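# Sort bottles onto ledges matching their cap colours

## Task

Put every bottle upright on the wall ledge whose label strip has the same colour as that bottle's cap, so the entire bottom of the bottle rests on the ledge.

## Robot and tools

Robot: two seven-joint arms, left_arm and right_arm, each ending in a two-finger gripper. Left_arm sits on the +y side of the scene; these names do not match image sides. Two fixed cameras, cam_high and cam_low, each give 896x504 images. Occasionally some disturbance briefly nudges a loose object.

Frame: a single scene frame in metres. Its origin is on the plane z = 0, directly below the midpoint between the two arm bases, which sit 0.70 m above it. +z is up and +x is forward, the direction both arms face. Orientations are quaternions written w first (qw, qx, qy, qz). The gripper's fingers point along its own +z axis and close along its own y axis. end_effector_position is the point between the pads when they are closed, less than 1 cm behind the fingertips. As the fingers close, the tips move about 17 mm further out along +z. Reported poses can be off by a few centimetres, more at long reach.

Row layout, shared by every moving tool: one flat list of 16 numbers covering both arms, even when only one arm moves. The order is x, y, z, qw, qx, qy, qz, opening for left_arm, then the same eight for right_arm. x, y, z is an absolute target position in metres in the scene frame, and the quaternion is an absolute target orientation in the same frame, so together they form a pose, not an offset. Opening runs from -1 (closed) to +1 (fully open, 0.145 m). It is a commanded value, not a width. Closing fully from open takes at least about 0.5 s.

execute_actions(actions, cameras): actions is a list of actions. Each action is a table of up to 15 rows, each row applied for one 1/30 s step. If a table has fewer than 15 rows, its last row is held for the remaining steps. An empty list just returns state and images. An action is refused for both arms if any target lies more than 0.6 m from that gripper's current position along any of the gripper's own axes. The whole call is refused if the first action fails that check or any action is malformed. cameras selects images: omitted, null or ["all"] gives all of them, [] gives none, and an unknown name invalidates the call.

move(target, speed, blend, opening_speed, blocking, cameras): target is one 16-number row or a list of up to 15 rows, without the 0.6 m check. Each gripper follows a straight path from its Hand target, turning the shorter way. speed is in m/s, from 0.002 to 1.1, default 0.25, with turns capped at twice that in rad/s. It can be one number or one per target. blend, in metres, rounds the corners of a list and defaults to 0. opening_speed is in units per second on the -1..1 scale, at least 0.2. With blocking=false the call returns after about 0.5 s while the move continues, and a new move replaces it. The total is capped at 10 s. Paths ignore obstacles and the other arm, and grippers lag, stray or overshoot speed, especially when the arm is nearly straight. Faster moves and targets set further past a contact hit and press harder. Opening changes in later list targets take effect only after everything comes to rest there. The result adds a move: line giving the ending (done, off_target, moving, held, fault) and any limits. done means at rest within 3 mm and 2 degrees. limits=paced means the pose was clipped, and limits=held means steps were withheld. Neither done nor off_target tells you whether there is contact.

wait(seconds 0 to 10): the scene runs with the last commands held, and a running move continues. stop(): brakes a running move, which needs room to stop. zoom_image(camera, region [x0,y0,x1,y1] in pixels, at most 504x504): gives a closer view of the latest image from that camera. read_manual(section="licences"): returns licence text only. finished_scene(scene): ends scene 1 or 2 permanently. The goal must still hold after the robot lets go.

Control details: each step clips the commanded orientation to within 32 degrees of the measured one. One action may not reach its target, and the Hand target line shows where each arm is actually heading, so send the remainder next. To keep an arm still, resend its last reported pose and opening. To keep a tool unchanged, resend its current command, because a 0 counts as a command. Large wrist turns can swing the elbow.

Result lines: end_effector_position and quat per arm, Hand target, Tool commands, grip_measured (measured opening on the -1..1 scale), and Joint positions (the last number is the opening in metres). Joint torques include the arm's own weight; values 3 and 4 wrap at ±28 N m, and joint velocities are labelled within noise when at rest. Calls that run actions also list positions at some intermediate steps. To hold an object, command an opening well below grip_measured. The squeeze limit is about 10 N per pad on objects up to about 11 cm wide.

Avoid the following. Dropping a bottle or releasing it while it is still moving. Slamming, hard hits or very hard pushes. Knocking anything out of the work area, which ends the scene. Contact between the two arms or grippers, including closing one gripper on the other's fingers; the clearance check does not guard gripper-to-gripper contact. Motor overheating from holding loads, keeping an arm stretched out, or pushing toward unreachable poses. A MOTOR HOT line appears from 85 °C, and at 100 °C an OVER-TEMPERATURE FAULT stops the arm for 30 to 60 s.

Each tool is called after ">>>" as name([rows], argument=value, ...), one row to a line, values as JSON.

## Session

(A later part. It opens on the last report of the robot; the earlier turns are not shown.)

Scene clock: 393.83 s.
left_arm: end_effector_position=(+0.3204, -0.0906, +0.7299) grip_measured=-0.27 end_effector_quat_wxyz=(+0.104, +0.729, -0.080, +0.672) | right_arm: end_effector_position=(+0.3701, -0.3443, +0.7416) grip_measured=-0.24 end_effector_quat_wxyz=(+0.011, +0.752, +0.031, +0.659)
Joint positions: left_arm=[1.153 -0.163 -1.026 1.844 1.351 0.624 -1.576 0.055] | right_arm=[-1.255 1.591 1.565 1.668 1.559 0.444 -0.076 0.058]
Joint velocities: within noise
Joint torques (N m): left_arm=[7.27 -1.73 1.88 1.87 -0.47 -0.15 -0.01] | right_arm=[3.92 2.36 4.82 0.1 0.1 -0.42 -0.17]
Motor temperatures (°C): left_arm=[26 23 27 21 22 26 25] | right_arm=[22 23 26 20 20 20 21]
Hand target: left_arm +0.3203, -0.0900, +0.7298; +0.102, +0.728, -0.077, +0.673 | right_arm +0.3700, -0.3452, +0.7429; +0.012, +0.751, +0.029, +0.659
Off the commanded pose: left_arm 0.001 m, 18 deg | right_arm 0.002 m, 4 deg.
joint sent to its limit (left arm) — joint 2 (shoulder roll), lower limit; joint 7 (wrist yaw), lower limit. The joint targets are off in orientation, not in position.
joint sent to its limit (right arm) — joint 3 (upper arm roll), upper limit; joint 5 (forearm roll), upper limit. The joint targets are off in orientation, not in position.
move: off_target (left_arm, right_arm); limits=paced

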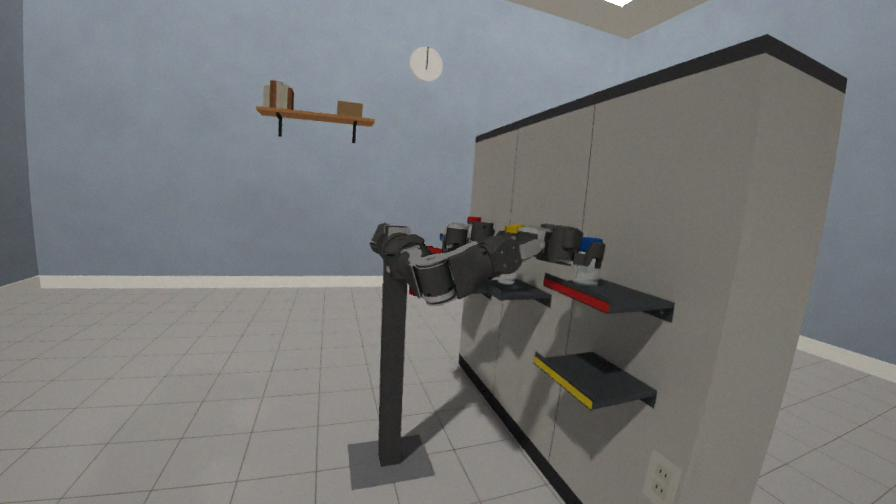

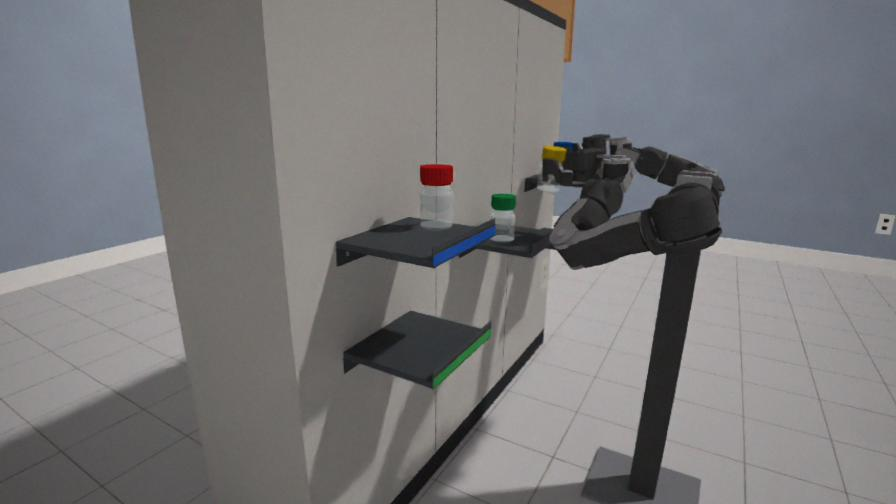

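>>> move([
  [0.34,-0.08,0.72,0.1576,0.7663,-0.2053,0.5881,-0.7,0.37,-0.345,0.743,0,0.7547,0,0.6561,-0.7],
  [0.385,-0.09,0.665,0.1576,0.7663,-0.2053,0.5881,-0.7,0.37,-0.345,0.743,0,0.7547,0,0.6561,-0.7],
], speed=0.12)

>>> zoom_image(camera="cam_low", region=[440, 120, 640, 270])

>>> zoom_image(camera="cam_high", region=[420, 200, 620, 350])

Scene clock: 410.63 s.
left_arm: end_effector_position=(+0.3855, -0.0889, +0.6631) grip_measured=-0.27 end_effector_quat_wxyz=(+0.154, +0.769, -0.206, +0.585) | right_arm: end_effector_position=(+0.3701, -0.3443, +0.7416) grip_measured=-0.24 end_effector_quat_wxyz=(+0.011, +0.752, +0.031, +0.659)
Joint positions: left_arm=[1.161 0.1 -1.042 1.632 1.384 0.649 -0.925 0.055] | right_arm=[-1.255 1.591 1.565 1.668 1.559 0.444 -0.076 0.058]
Joint velocities: within noise
Joint torques (N m): left_arm=[9.53 -1.25 2.7 2.66 -0.43 -0.69 0.24] | right_arm=[3.97 2.44 4.83 0.12 0.11 -0.39 -0.16]
Motor temperatures (°C): left_arm=[27 22 26 21 22 25 25] | right_arm=[22 23 26 20 20 20 21]
Hand target: left_arm +0.3850, -0.0900, +0.6651; +0.158, +0.766, -0.205, +0.588 | right_arm +0.3700, -0.3452, +0.7429; +0.012, +0.751, +0.029, +0.659
Off the commanded pose: left_arm 0.002 m, 1 deg | right_arm 0.002 m, 4 deg.
joint sent to its limit (right arm) — joint 3 (upper arm roll), upper limit; joint 5 (forearm roll), upper limit. The joint targets are off in orientation, not in position.
move: off_target (right_arm)

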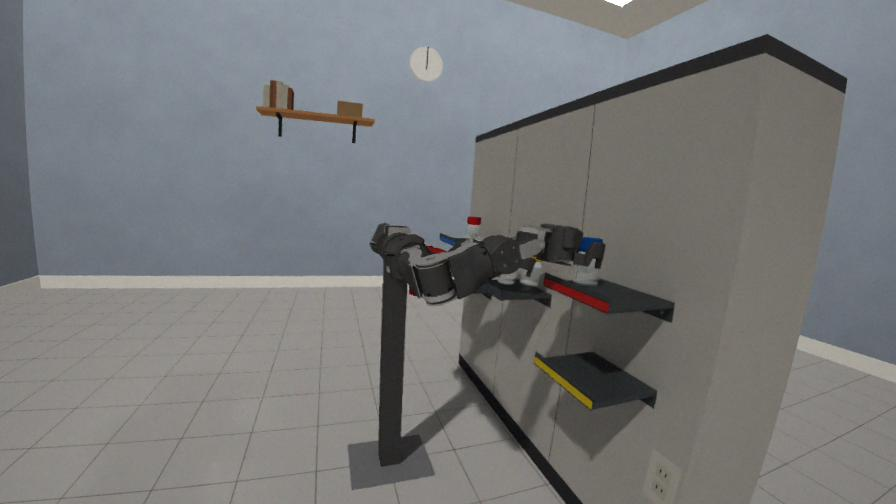

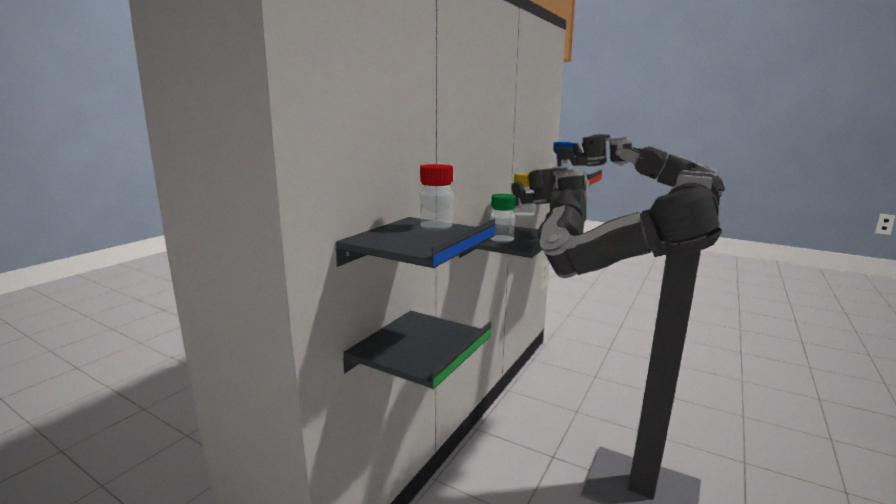

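Scaled by 2.520 from the camera's 896x504 image, which has a finer 1280x720 frame.

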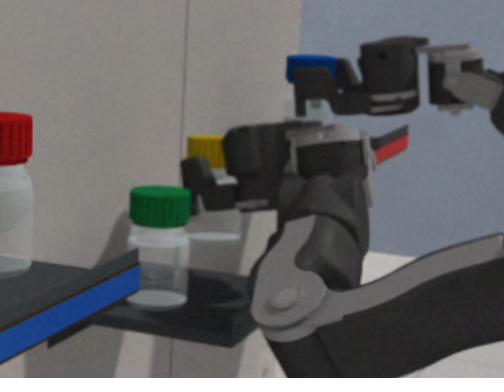

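Scaled by 2.520 from the camera's 896x504 image, which has a finer 1280x720 frame.

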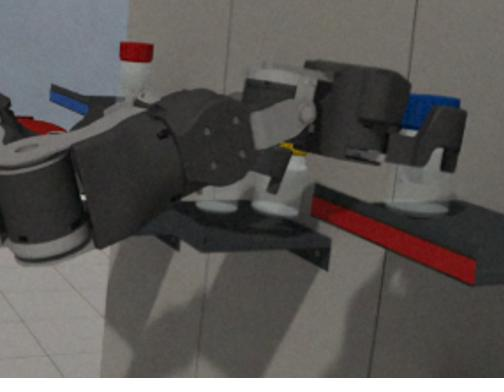

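>>> move([
  [0.385,-0.09,0.647,0.1576,0.7663,-0.2053,0.5881,-0.7,0.37,-0.345,0.743,0,0.7547,0,0.6561,-0.7],
], speed=0.05, cameras=["cam_high","cam_low"])

>>> zoom_image(camera="cam_low", region=[440, 120, 640, 270])

>>> zoom_image(camera="cam_high", region=[420, 200, 620, 350])

Scene clock: 421.70 s.
left_arm: end_effector_position=(+0.3854, -0.0894, +0.6461) grip_measured=-0.27 end_effector_quat_wxyz=(+0.155, +0.769, -0.206, +0.585) | right_arm: end_effector_position=(+0.3701, -0.3443, +0.7416) grip_measured=-0.24 end_effector_quat_wxyz=(+0.011, +0.752, +0.031, +0.659)
Joint positions: left_arm=[1.121 0.115 -1.078 1.632 1.336 0.604 -0.894 0.055] | right_arm=[-1.255 1.591 1.565 1.668 1.559 0.444 -0.076 0.058]
Joint velocities: within noise
Joint torques (N m): left_arm=[8.87 -0.83 2.5 2.95 -0.42 -0.71 0.23] | right_arm=[3.84 2.44 4.94 0.13 0.1 -0.4 -0.15]
Motor temperatures (°C): left_arm=[29 22 26 22 22 25 25] | right_arm=[22 23 26 20 20 20 21]
Hand target: left_arm +0.3851, -0.0899, +0.6468; +0.157, +0.766, -0.205, +0.588 | right_arm +0.3700, -0.3452, +0.7429; +0.012, +0.751, +0.029, +0.659
Off the commanded pose: left_arm 0.001 m, 1 deg | right_arm 0.002 m, 4 deg.
joint sent to its limit (right arm) — joint 3 (upper arm roll), upper limit; joint 5 (forearm roll), upper limit. The joint targets are off in orientation, not in position.
move: off_target (right_arm)

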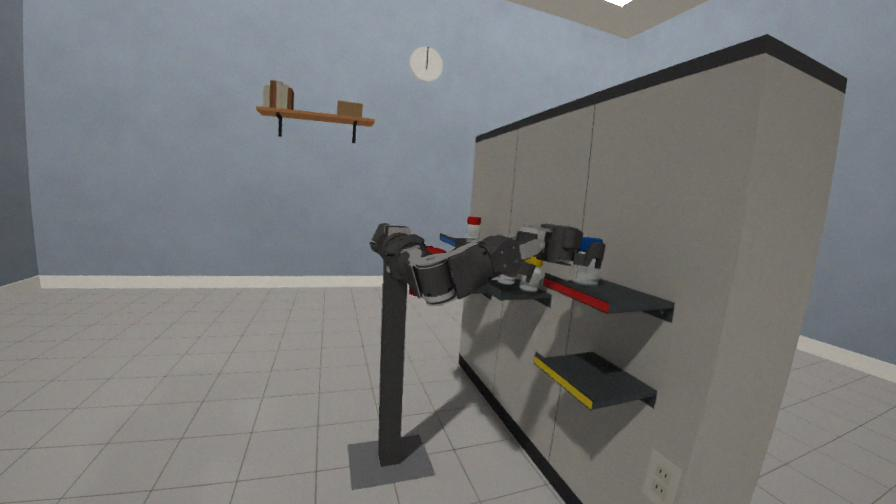

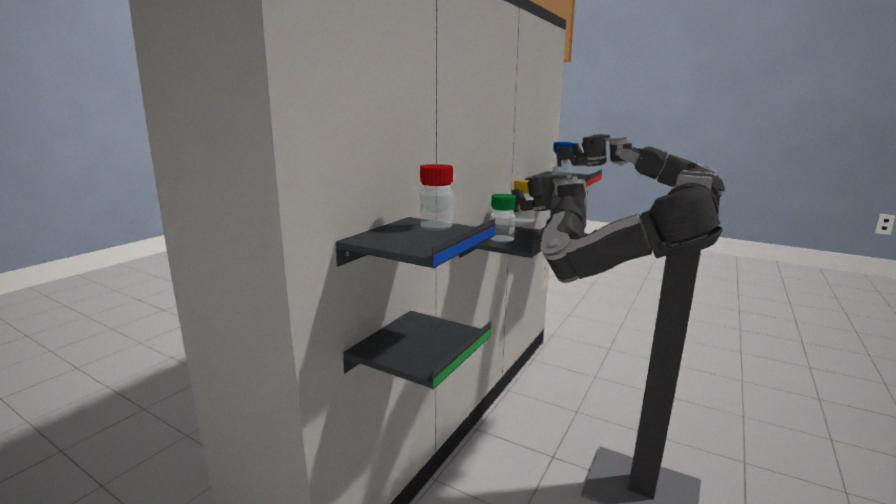

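Scaled by 2.520 from the camera's 896x504 image, which has a finer 1280x720 frame.

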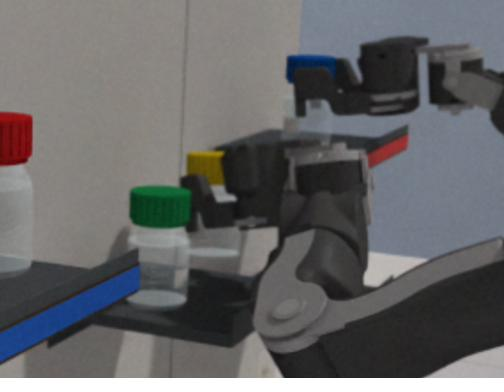

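Scaled by 2.520 from the camera's 896x504 image, which has a finer 1280x720 frame.

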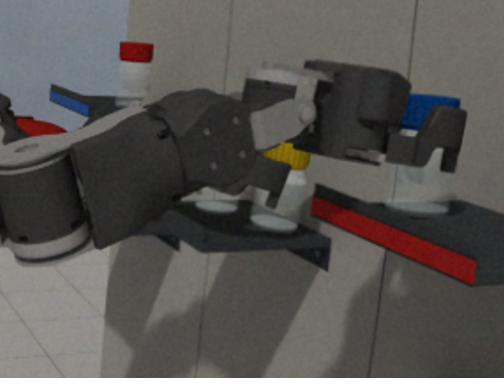

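>>> move([
  [0.385,-0.09,0.64,0.1576,0.7663,-0.2053,0.5881,-0.7,0.37,-0.345,0.743,0,0.7547,0,0.6561,-0.7],
], speed=0.03, cameras=[])

>>> move([
  [0.385,-0.09,0.634,0.1576,0.7663,-0.2053,0.5881,-0.7,0.37,-0.345,0.743,0,0.7547,0,0.6561,-0.7],
], speed=0.03)

>>> zoom_image(camera="cam_low", region=[440, 120, 640, 270])

>>> zoom_image(camera="cam_high", region=[420, 200, 620, 350])

Scene clock: 436.37 s.
left_arm: end_effector_position=(+0.3850, -0.0898, +0.6402) grip_measured=-0.27 end_effector_quat_wxyz=(+0.156, +0.768, -0.206, +0.586) | right_arm: end_effector_position=(+0.3701, -0.3443, +0.7416) grip_measured=-0.24 end_effector_quat_wxyz=(+0.011, +0.752, +0.031, +0.659)
Joint positions: left_arm=[1.105 0.12 -1.089 1.632 1.315 0.587 -0.882 0.055] | right_arm=[-1.255 1.591 1.565 1.668 1.559 0.444 -0.076 0.058]
Joint velocities: within noise
Joint torques (N m): left_arm=[8.56 -0.75 2.35 2.69 -0.42 -0.71 0.25] | right_arm=[3.94 2.28 4.86 0.13 0.09 -0.41 -0.17]
Motor temperatures (°C): left_arm=[29 22 26 22 22 26 24] | right_arm=[22 23 26 20 20 20 21]
Hand target: left_arm +0.3850, -0.0900, +0.6399; +0.158, +0.766, -0.205, +0.588 | right_arm +0.3700, -0.3452, +0.7429; +0.012, +0.751, +0.029, +0.659
Off the commanded pose: left_arm 0.000 m, 0 deg | right_arm 0.002 m, 4 deg.
joint sent to its limit (right arm) — joint 3 (upper arm roll), upper limit; joint 5 (forearm roll), upper limit. The joint targets are off in orientation, not in position.
move: off_target (right_arm)
No camera images: "cameras" was empty.

Scene clock: 437.67 s.
left_arm: end_effector_position=(+0.3846, -0.0900, +0.6347) grip_measured=-0.27 end_effector_quat_wxyz=(+0.156, +0.767, -0.206, +0.587) | right_arm: end_effector_position=(+0.3701, -0.3443, +0.7416) grip_measured=-0.24 end_effector_quat_wxyz=(+0.011, +0.752, +0.031, +0.659)
Joint positions: left_arm=[1.091 0.124 -1.1 1.632 1.298 0.572 -0.871 0.055] | right_arm=[-1.255 1.591 1.565 1.668 1.559 0.444 -0.076 0.058]
Joint velocities: within noise
Joint torques (N m): left_arm=[8.53 -0.78 2.33 2.3 -0.42 -0.72 0.23] | right_arm=[3.92 2.39 4.93 0.16 0.11 -0.41 -0.18]
Motor temperatures (°C): left_arm=[29 22 26 22 22 26 24] | right_arm=[22 23 26 20 20 20 21]
Hand target: left_arm +0.3851, -0.0899, +0.6340; +0.157, +0.766, -0.205, +0.588 | right_arm +0.3700, -0.3452, +0.7429; +0.012, +0.751, +0.029, +0.659
Off the commanded pose: left_arm 0.001 m, 0 deg | right_arm 0.002 m, 4 deg.
joint sent to its limit (right arm) — joint 3 (upper arm roll), upper limit; joint 5 (forearm roll), upper limit. The joint targets are off in orientation, not in position.
move: off_target (right_arm)

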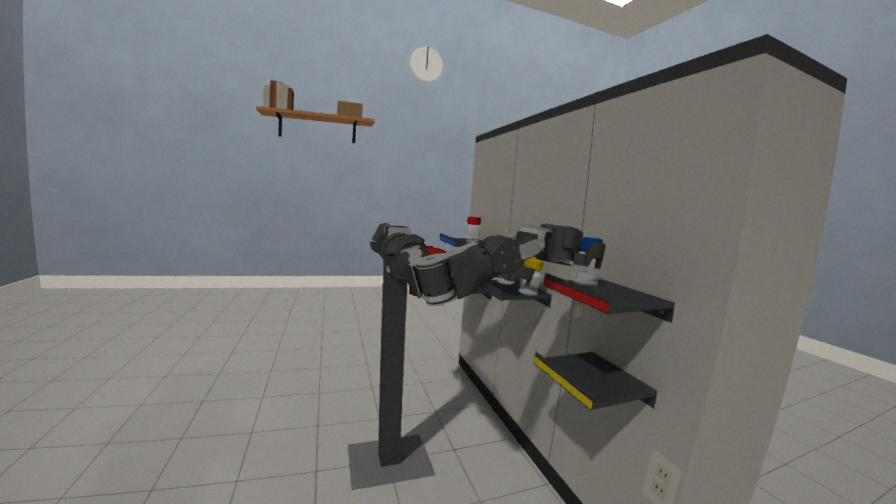

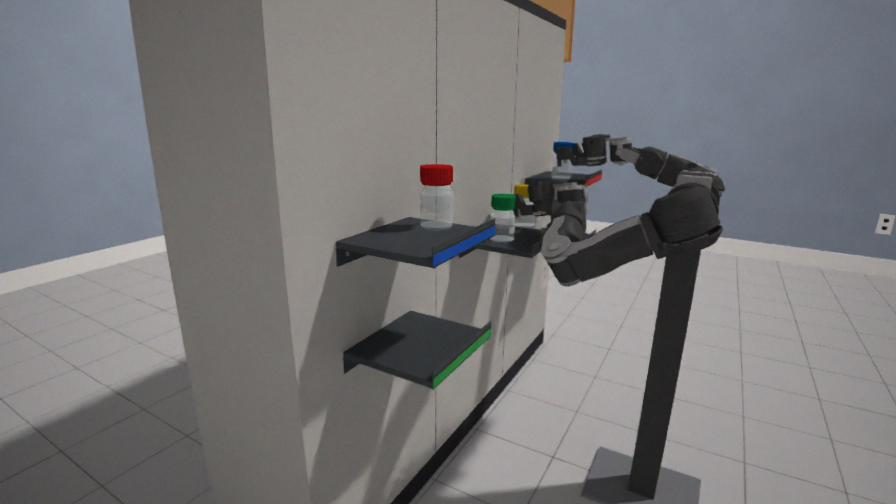

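Scaled by 2.520 from the camera's 896x504 image, which has a finer 1280x720 frame.

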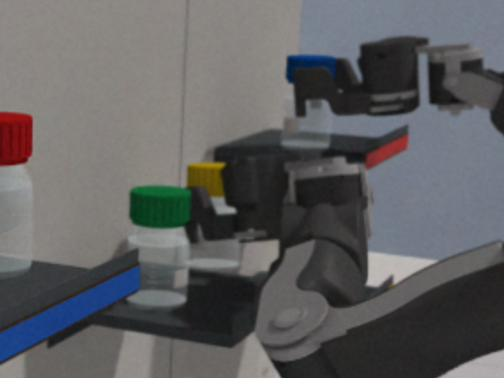

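Scaled by 2.520 from the camera's 896x504 image, which has a finer 1280x720 frame.

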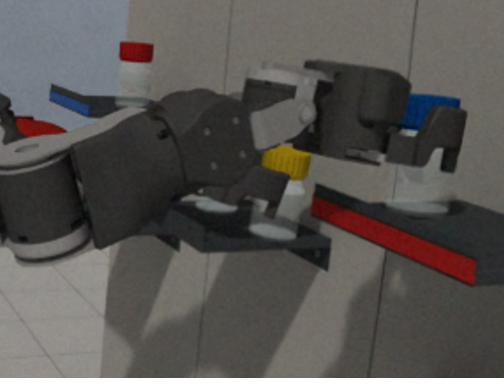

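>>> zoom_image(camera="cam_high", region=[480, 255, 570, 320])

>>> zoom_image(camera="cam_low", region=[480, 170, 580, 270])

Scaled by 5.600 from the camera's 896x504 image, which has a finer 1280x720 frame.

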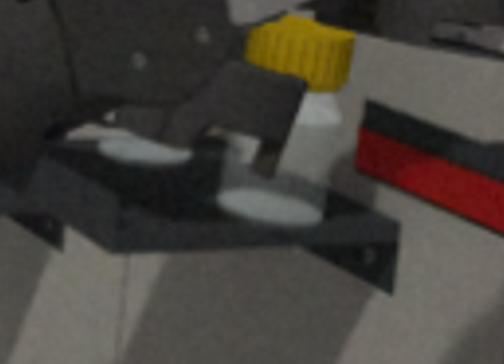

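Scaled by 5.040 from the camera's 896x504 image, which has a finer 1280x720 frame.

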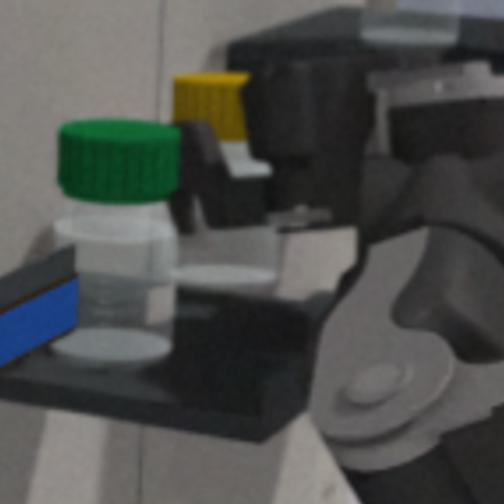

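>>> move([
  [0.385,-0.075,0.65,0.1576,0.7663,-0.2053,0.5881,-0.7,0.37,-0.345,0.743,0,0.7547,0,0.6561,-0.7],
  [0.385,-0.066,0.634,0.1576,0.7663,-0.2053,0.5881,-0.7,0.37,-0.345,0.743,0,0.7547,0,0.6561,-0.7],
  [0.385,-0.066,0.629,0.1576,0.7663,-0.2053,0.5881,-0.7,0.37,-0.345,0.743,0,0.7547,0,0.6561,-0.7],
], speed=[0.05,0.05,0.02])

>>> zoom_image(camera="cam_high", region=[480, 255, 570, 320])

>>> zoom_image(camera="cam_low", region=[480, 170, 580, 270])

Scene clock: 466.03 s.
left_arm: end_effector_position=(+0.3863, -0.0650, +0.6324) grip_measured=-0.27 end_effector_quat_wxyz=(+0.155, +0.765, -0.202, +0.591) | right_arm: end_effector_position=(+0.3701, -0.3443, +0.7416) grip_measured=-0.24 end_effector_quat_wxyz=(+0.011, +0.752, +0.031, +0.659)
Joint positions: left_arm=[1.065 0.229 -1.081 1.705 1.296 0.566 -0.835 0.055] | right_arm=[-1.255 1.591 1.565 1.668 1.559 0.444 -0.076 0.058]
Joint velocities: within noise
Joint torques (N m): left_arm=[7.71 -0.41 1.92 2.77 -0.22 -0.54 0.28] | right_arm=[4.05 2.6 4.79 0.12 0.11 -0.41 -0.19]
Motor temperatures (°C): left_arm=[30 22 26 22 22 26 24] | right_arm=[23 23 26 19 20 20 21]
Hand target: left_arm +0.3850, -0.0659, +0.6290; +0.157, +0.766, -0.205, +0.588 | right_arm +0.3700, -0.3452, +0.7429; +0.012, +0.751, +0.029, +0.659
Off the commanded pose: left_arm 0.004 m, 1 deg | right_arm 0.002 m, 4 deg.
joint sent to its limit (right arm) — joint 3 (upper arm roll), upper limit; joint 5 (forearm roll), upper limit. The joint targets are off in orientation, not in position.
move: off_target (left_arm, right_arm)

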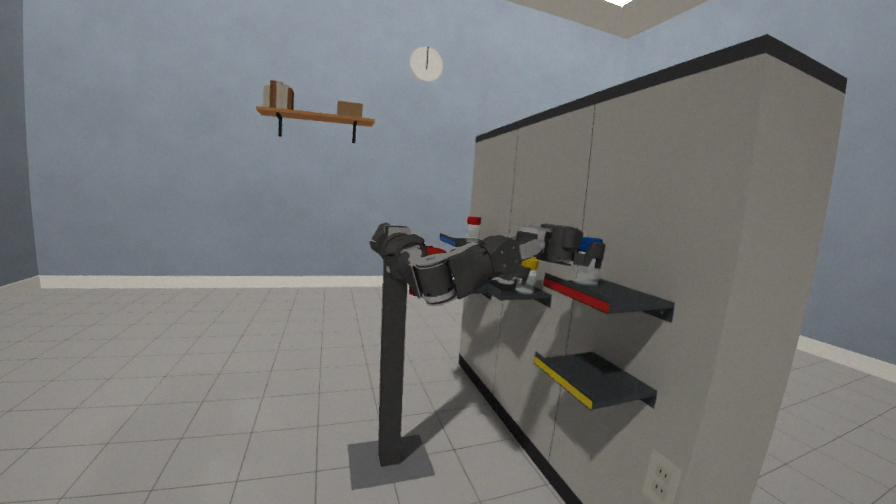

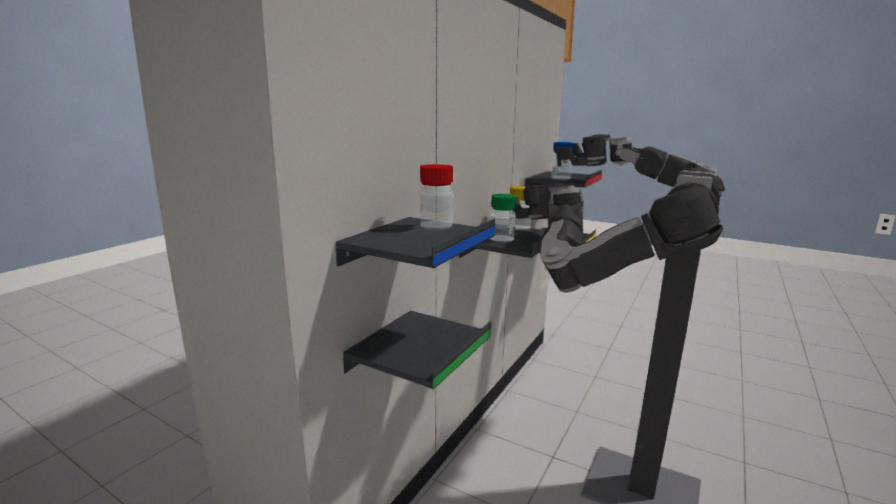

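Scaled by 5.600 from the camera's 896x504 image, which has a finer 1280x720 frame.

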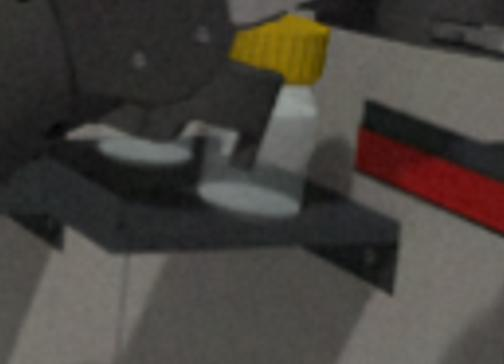

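Scaled by 5.040 from the camera's 896x504 image, which has a finer 1280x720 frame.

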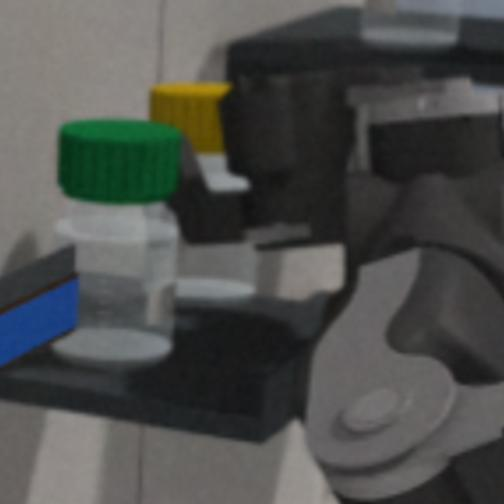

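>>> move([
  [0.385,-0.066,0.631,0.1576,0.7663,-0.2053,0.5881,0.1,0.37,-0.345,0.743,0,0.7547,0,0.6561,-0.7],
], speed=0.03, opening_speed=0.6)

>>> zoom_image(camera="cam_high", region=[480, 255, 570, 320])

>>> zoom_image(camera="cam_low", region=[480, 170, 580, 270])

Scene clock: 478.43 s.
left_arm: end_effector_position=(+0.3860, -0.0652, +0.6320) grip_measured=+0.10 end_effector_quat_wxyz=(+0.156, +0.766, -0.203, +0.590) | right_arm: end_effector_position=(+0.3701, -0.3443, +0.7416) grip_measured=-0.24 end_effector_quat_wxyz=(+0.011, +0.752, +0.031, +0.659)
Joint positions: left_arm=[1.065 0.229 -1.081 1.705 1.299 0.566 -0.835 0.083] | right_arm=[-1.255 1.591 1.565 1.668 1.559 0.444 -0.076 0.058]
Joint velocities: within noise
Joint torques (N m): left_arm=[8.87 -0.67 2.5 2.96 -0.14 -0.4 0.17] | right_arm=[3.86 2.52 4.89 0.09 0.09 -0.4 -0.18]
Motor temperatures (°C): left_arm=[29 22 26 22 22 26 24] | right_arm=[23 23 26 19 20 20 21]
Hand target: left_arm +0.3850, -0.0659, +0.6310; +0.158, +0.766, -0.205, +0.588 | right_arm +0.3700, -0.3452, +0.7429; +0.012, +0.751, +0.029, +0.659
Off the commanded pose: left_arm 0.002 m, 0 deg | right_arm 0.002 m, 4 deg.
joint sent to its limit (right arm) — joint 3 (upper arm roll), upper limit; joint 5 (forearm roll), upper limit. The joint targets are off in orientation, not in position.
move: off_target (right_arm)

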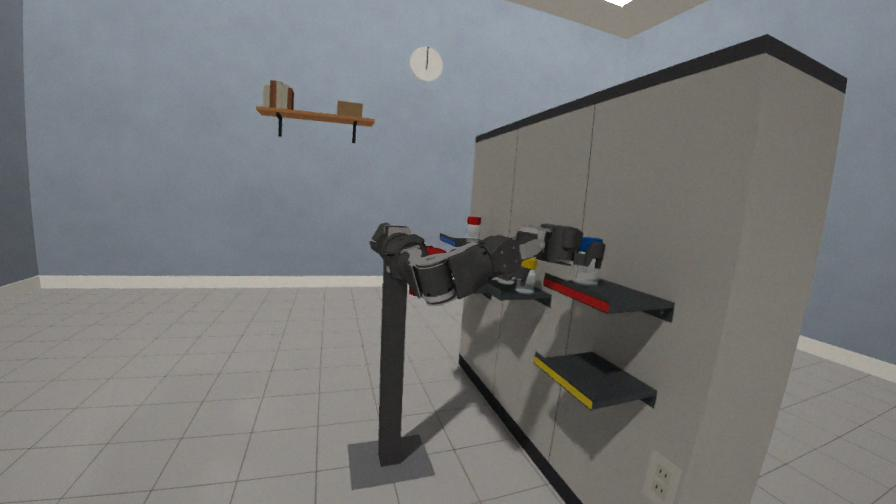

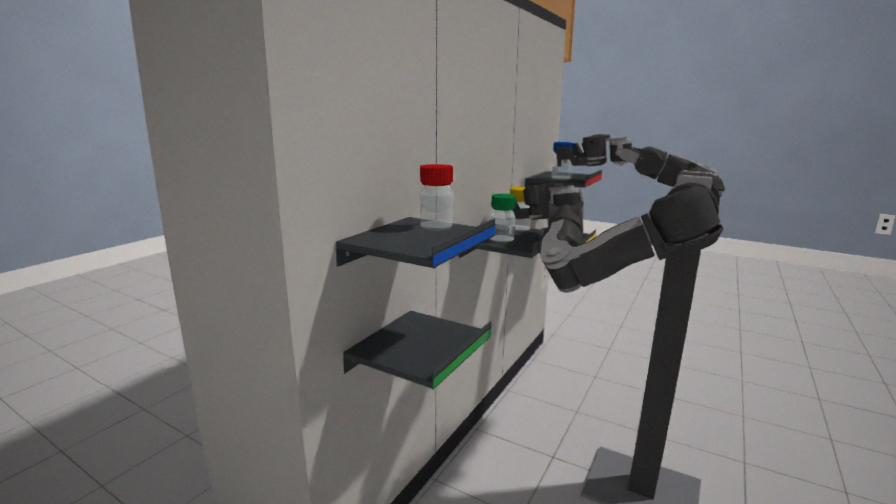

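Scaled by 5.600 from the camera's 896x504 image, which has a finer 1280x720 frame.

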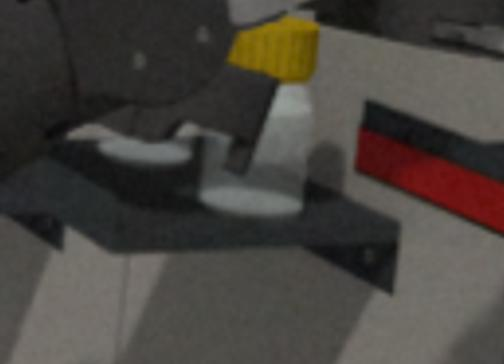

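Scaled by 5.040 from the camera's 896x504 image, which has a finer 1280x720 frame.

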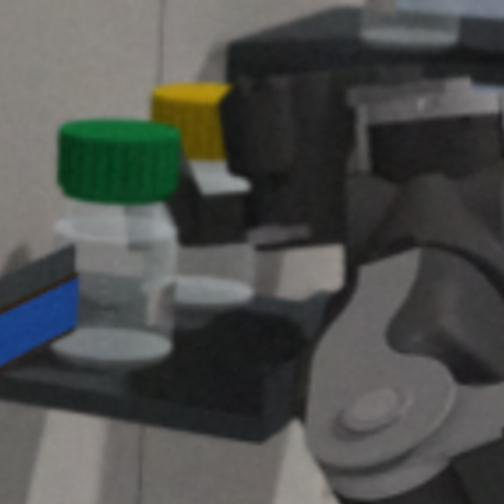

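>>> move([
  [0.385,-0.066,0.73,0.1576,0.7663,-0.2053,0.5881,0.1,0.37,-0.345,0.743,0,0.7547,0,0.6561,-0.7],
  [0.28,0.1,0.74,0.0,0.7934,0,0.6088,0.4,0.37,-0.345,0.743,0,0.7547,0,0.6561,-0.7],
], speed=[0.05,0.2])

>>> zoom_image(camera="cam_high", region=[480, 255, 570, 320])

>>> zoom_image(camera="cam_low", region=[480, 170, 580, 270])

Scene clock: 497.43 s.
left_arm: end_effector_position=(+0.3017, +0.0954, +0.7442) grip_measured=+0.40 end_effector_quat_wxyz=(+0.040, +0.695, -0.017, +0.718) | right_arm: end_effector_position=(+0.3701, -0.3443, +0.7416) grip_measured=-0.24 end_effector_quat_wxyz=(+0.011, +0.752, +0.031, +0.659)
Joint positions: left_arm=[0.941 0.485 -0.607 2.43 1.584 0.781 -1.578 0.105] | right_arm=[-1.255 1.591 1.565 1.668 1.559 0.444 -0.076 0.058]
Joint velocities: within noise
Joint torques (N m): left_arm=[5.42 0.65 1.62 0.61 -0.2 -0.01 0.02] | right_arm=[4.02 2.41 4.81 0.14 0.1 -0.4 -0.16]
Motor temperatures (°C): left_arm=[30 22 26 22 22 25 24] | right_arm=[23 23 26 19 20 20 21]
Hand target: left_arm +0.3018, +0.0959, +0.7430; +0.039, +0.696, -0.016, +0.716 | right_arm +0.3700, -0.3452, +0.7429; +0.012, +0.751, +0.029, +0.659
Off the commanded pose: left_arm 0.023 m, 18 deg | right_arm 0.002 m, 4 deg.
joint sent to its limit (left arm) — joint 5 (forearm roll), upper limit; joint 6 (wrist pitch), upper limit; joint 7 (wrist yaw), lower limit. The joint targets are off in position and orientation.
joint sent to its limit (right arm) — joint 3 (upper arm roll), upper limit; joint 5 (forearm roll), upper limit. The joint targets are off in orientation, not in position.
move: off_target (left_arm, right_arm); target 2's new opening was sent with left_arm's hand 0.023 m and 18 deg from that target

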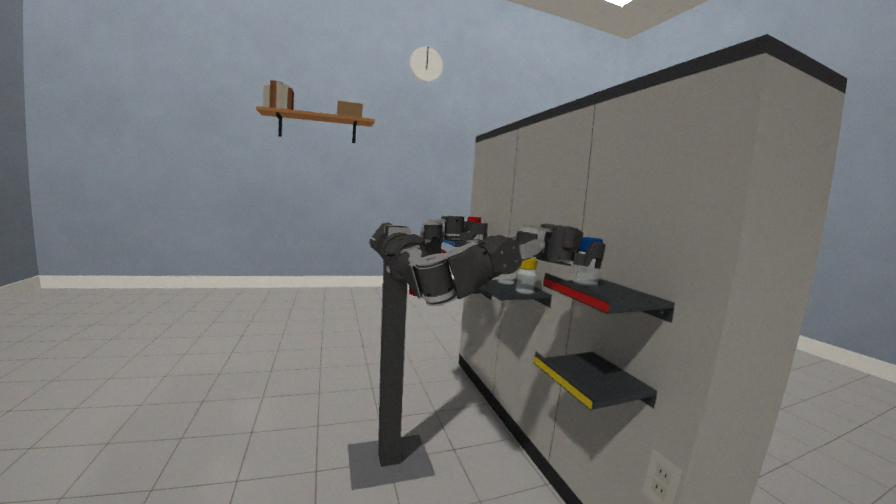

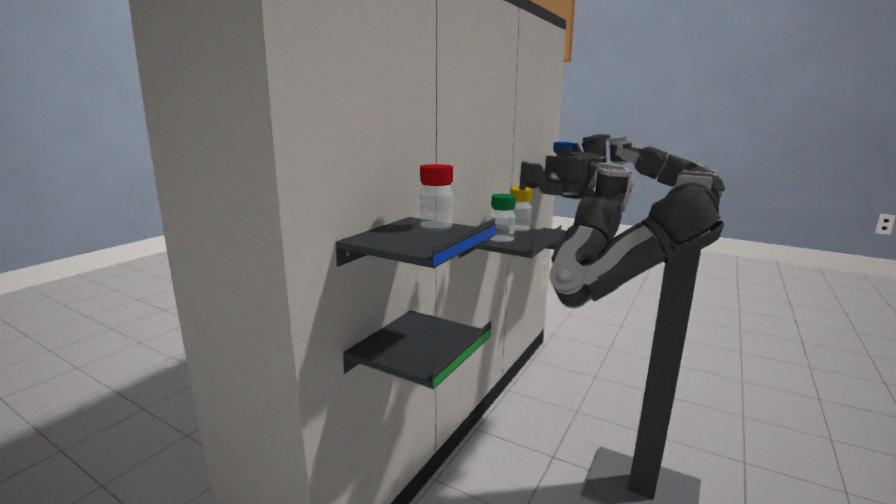

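Scaled by 5.600 from the camera's 896x504 image, which has a finer 1280x720 frame.

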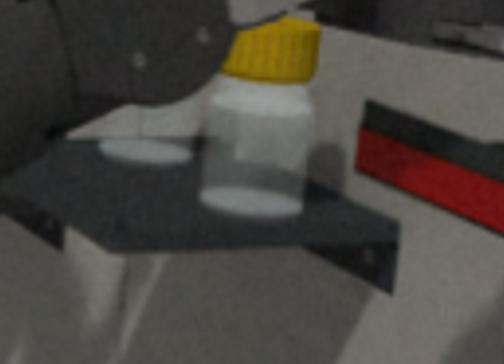

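Scaled by 5.040 from the camera's 896x504 image, which has a finer 1280x720 frame.

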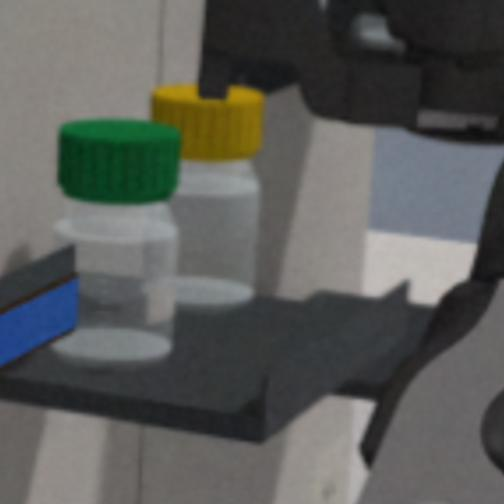

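>>> move([
  [0.32,0.05,0.75,0.1057,0.7813,-0.1377,0.5996,0.2,0.37,-0.345,0.743,0,0.7547,0,0.6561,1],
  [0.368,0.021,0.74,0.1057,0.7813,-0.1377,0.5996,0.2,0.27,-0.345,0.743,0,0.7071,0,0.7071,1],
  [0.368,0.021,0.67,0.1057,0.7813,-0.1377,0.5996,0.2,0.25,-0.345,0.743,0,0.7071,0,0.7071,1],
], speed=0.1, opening_speed=1)

>>> zoom_image(camera="cam_high", region=[470, 220, 630, 320])

>>> zoom_image(camera="cam_low", region=[460, 150, 580, 270])

Scene clock: 532.13 s.
left_arm: end_effector_position=(+0.3706, +0.0332, +0.6987) grip_measured=+0.20 end_effector_quat_wxyz=(+0.084, +0.750, -0.113, +0.646) | right_arm: end_effector_position=(+0.2505, -0.3456, +0.7423) grip_measured=+1.00 end_effector_quat_wxyz=(+0.000, +0.707, -0.003, +0.707)
Joint positions: left_arm=[1.005 0.403 -0.776 2.03 1.424 0.767 -1.132 0.091] | right_arm=[-1.045 1.007 1.548 2.108 1.549 0.506 0.024 0.145]
Joint velocities: within noise
Joint torques (N m): left_arm=[0.09 0.04 -1.05 -1.01 2.05 0.17 0.61] | right_arm=[0.25 3.42 4.44 0.49 0.08 -0.33 0.19]
Motor temperatures (°C): left_arm=[28 21 25 21 22 25 23] | right_arm=[22 23 26 19 20 20 21]
Hand target: left_arm +0.3666, +0.0216, +0.6708; +0.106, +0.781, -0.137, +0.601 | right_arm +0.2500, -0.3451, +0.7430; +0.000, +0.707, +0.000, +0.707
Off the commanded pose: left_arm 0.031 m, 7 deg | right_arm 0.001 m, 0 deg.
joint sent to its limit (left arm) — joint 6 (wrist pitch), upper limit. The joint targets still meet the commanded pose.
move: off_target (left_arm)

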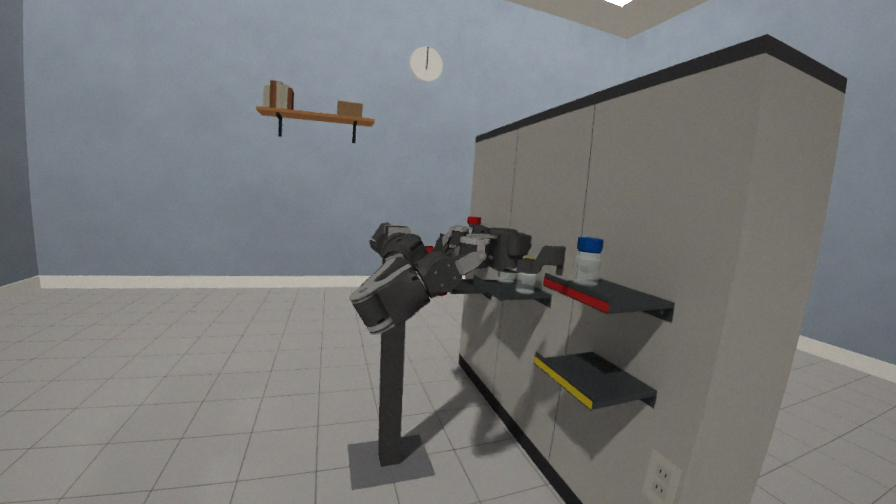

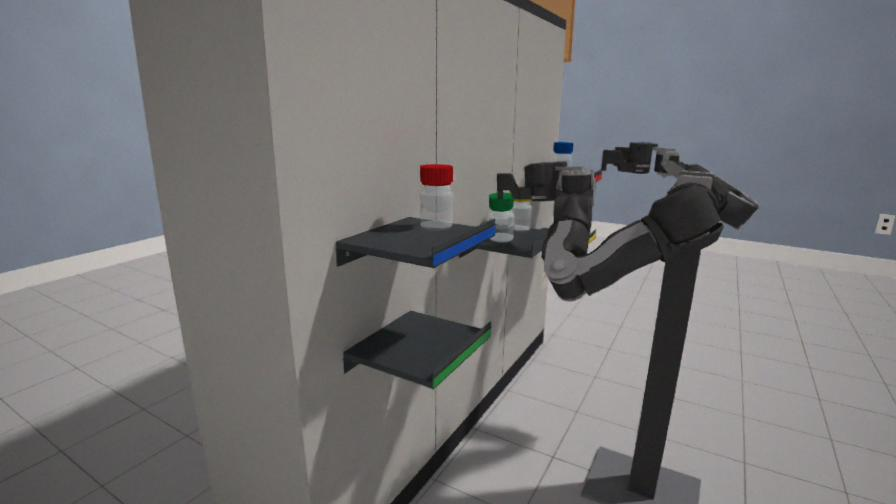

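Scaled by 3.150 from the camera's 896x504 image, which has a finer 1280x720 frame.

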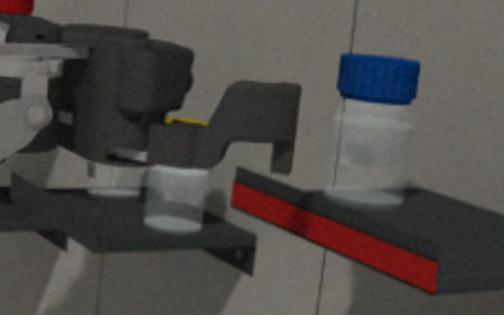

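Scaled by 4.200 from the camera's 896x504 image, which has a finer 1280x720 frame.

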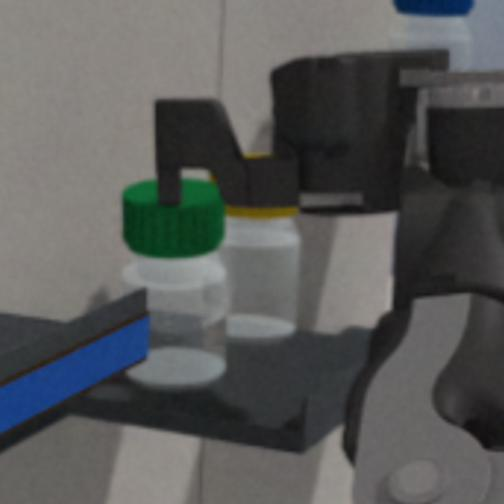

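>>> move([
  [0.36,0.03,0.745,0.1057,0.7813,-0.1377,0.5996,0.2,0.25,-0.345,0.743,0,0.7071,0,0.7071,1],
], speed=0.1)

>>> zoom_image(camera="cam_high", region=[470, 220, 630, 320])

>>> zoom_image(camera="cam_low", region=[460, 150, 580, 270])

Scene clock: 549.93 s.
left_arm: end_effector_position=(+0.3604, +0.0305, +0.7455) grip_measured=+0.20 end_effector_quat_wxyz=(+0.115, +0.727, -0.128, +0.664) | right_arm: end_effector_position=(+0.2505, -0.3457, +0.7423) grip_measured=+1.00 end_effector_quat_wxyz=(+0.000, +0.707, -0.003, +0.707)
Joint positions: left_arm=[1.152 0.42 -0.735 2.044 1.584 0.781 -1.153 0.09] | right_arm=[-1.045 1.007 1.548 2.108 1.549 0.506 0.024 0.145]
Joint velocities: within noise
Joint torques (N m): left_arm=[7.95 0.54 2.26 1.05 -0.17 -0.27 0.23] | right_arm=[0.28 3.34 4.33 0.51 0.06 -0.32 0.18]
Motor temperatures (°C): left_arm=[26 21 25 21 27 25 23] | right_arm=[22 23 26 19 20 20 21]
Hand target: left_arm +0.3602, +0.0300, +0.7447; +0.116, +0.728, -0.130, +0.663 | right_arm +0.2500, -0.3451, +0.7430; +0.000, +0.707, +0.000, +0.707
Off the commanded pose: left_arm 0.001 m, 10 deg | right_arm 0.001 m, 0 deg.
joint sent to its limit (left arm) — joint 5 (forearm roll), upper limit; joint 6 (wrist pitch), upper limit. The joint targets are off in orientation, not in position.
move: off_target (left_arm)

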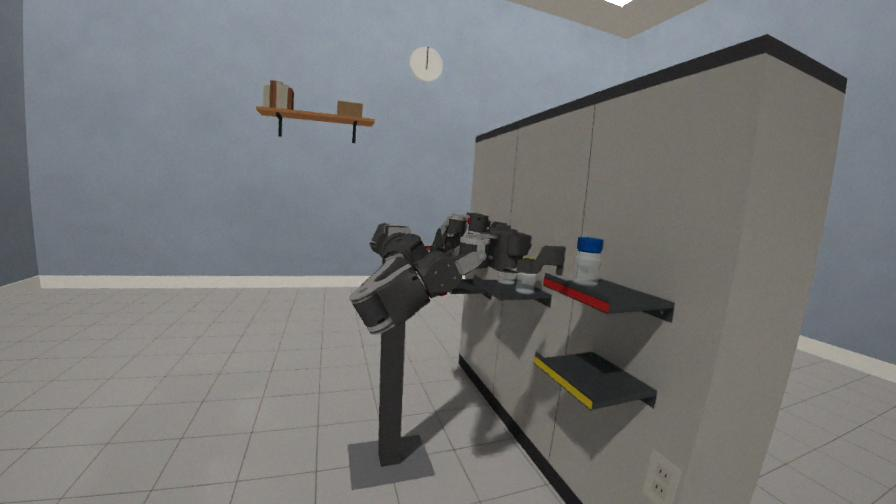

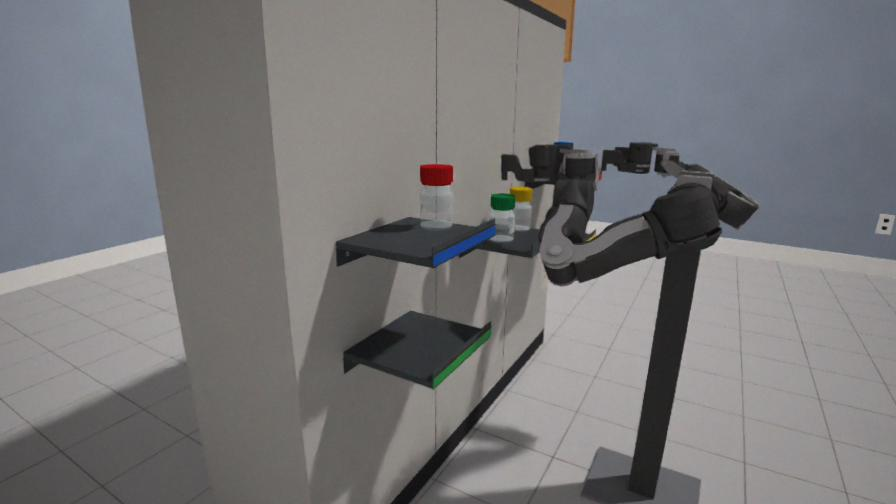

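Scaled by 3.150 from the camera's 896x504 image, which has a finer 1280x720 frame.

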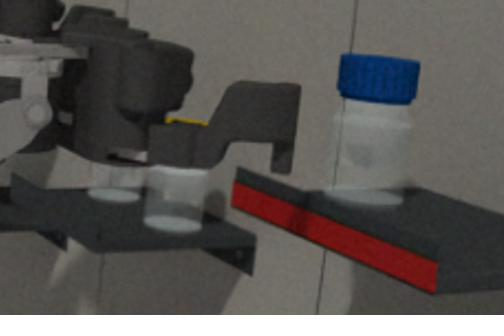

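Scaled by 4.200 from the camera's 896x504 image, which has a finer 1280x720 frame.

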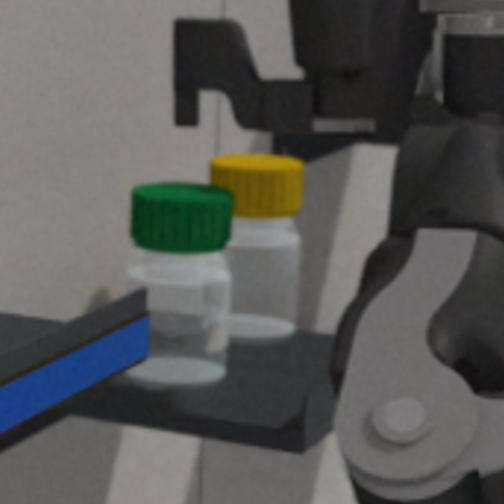

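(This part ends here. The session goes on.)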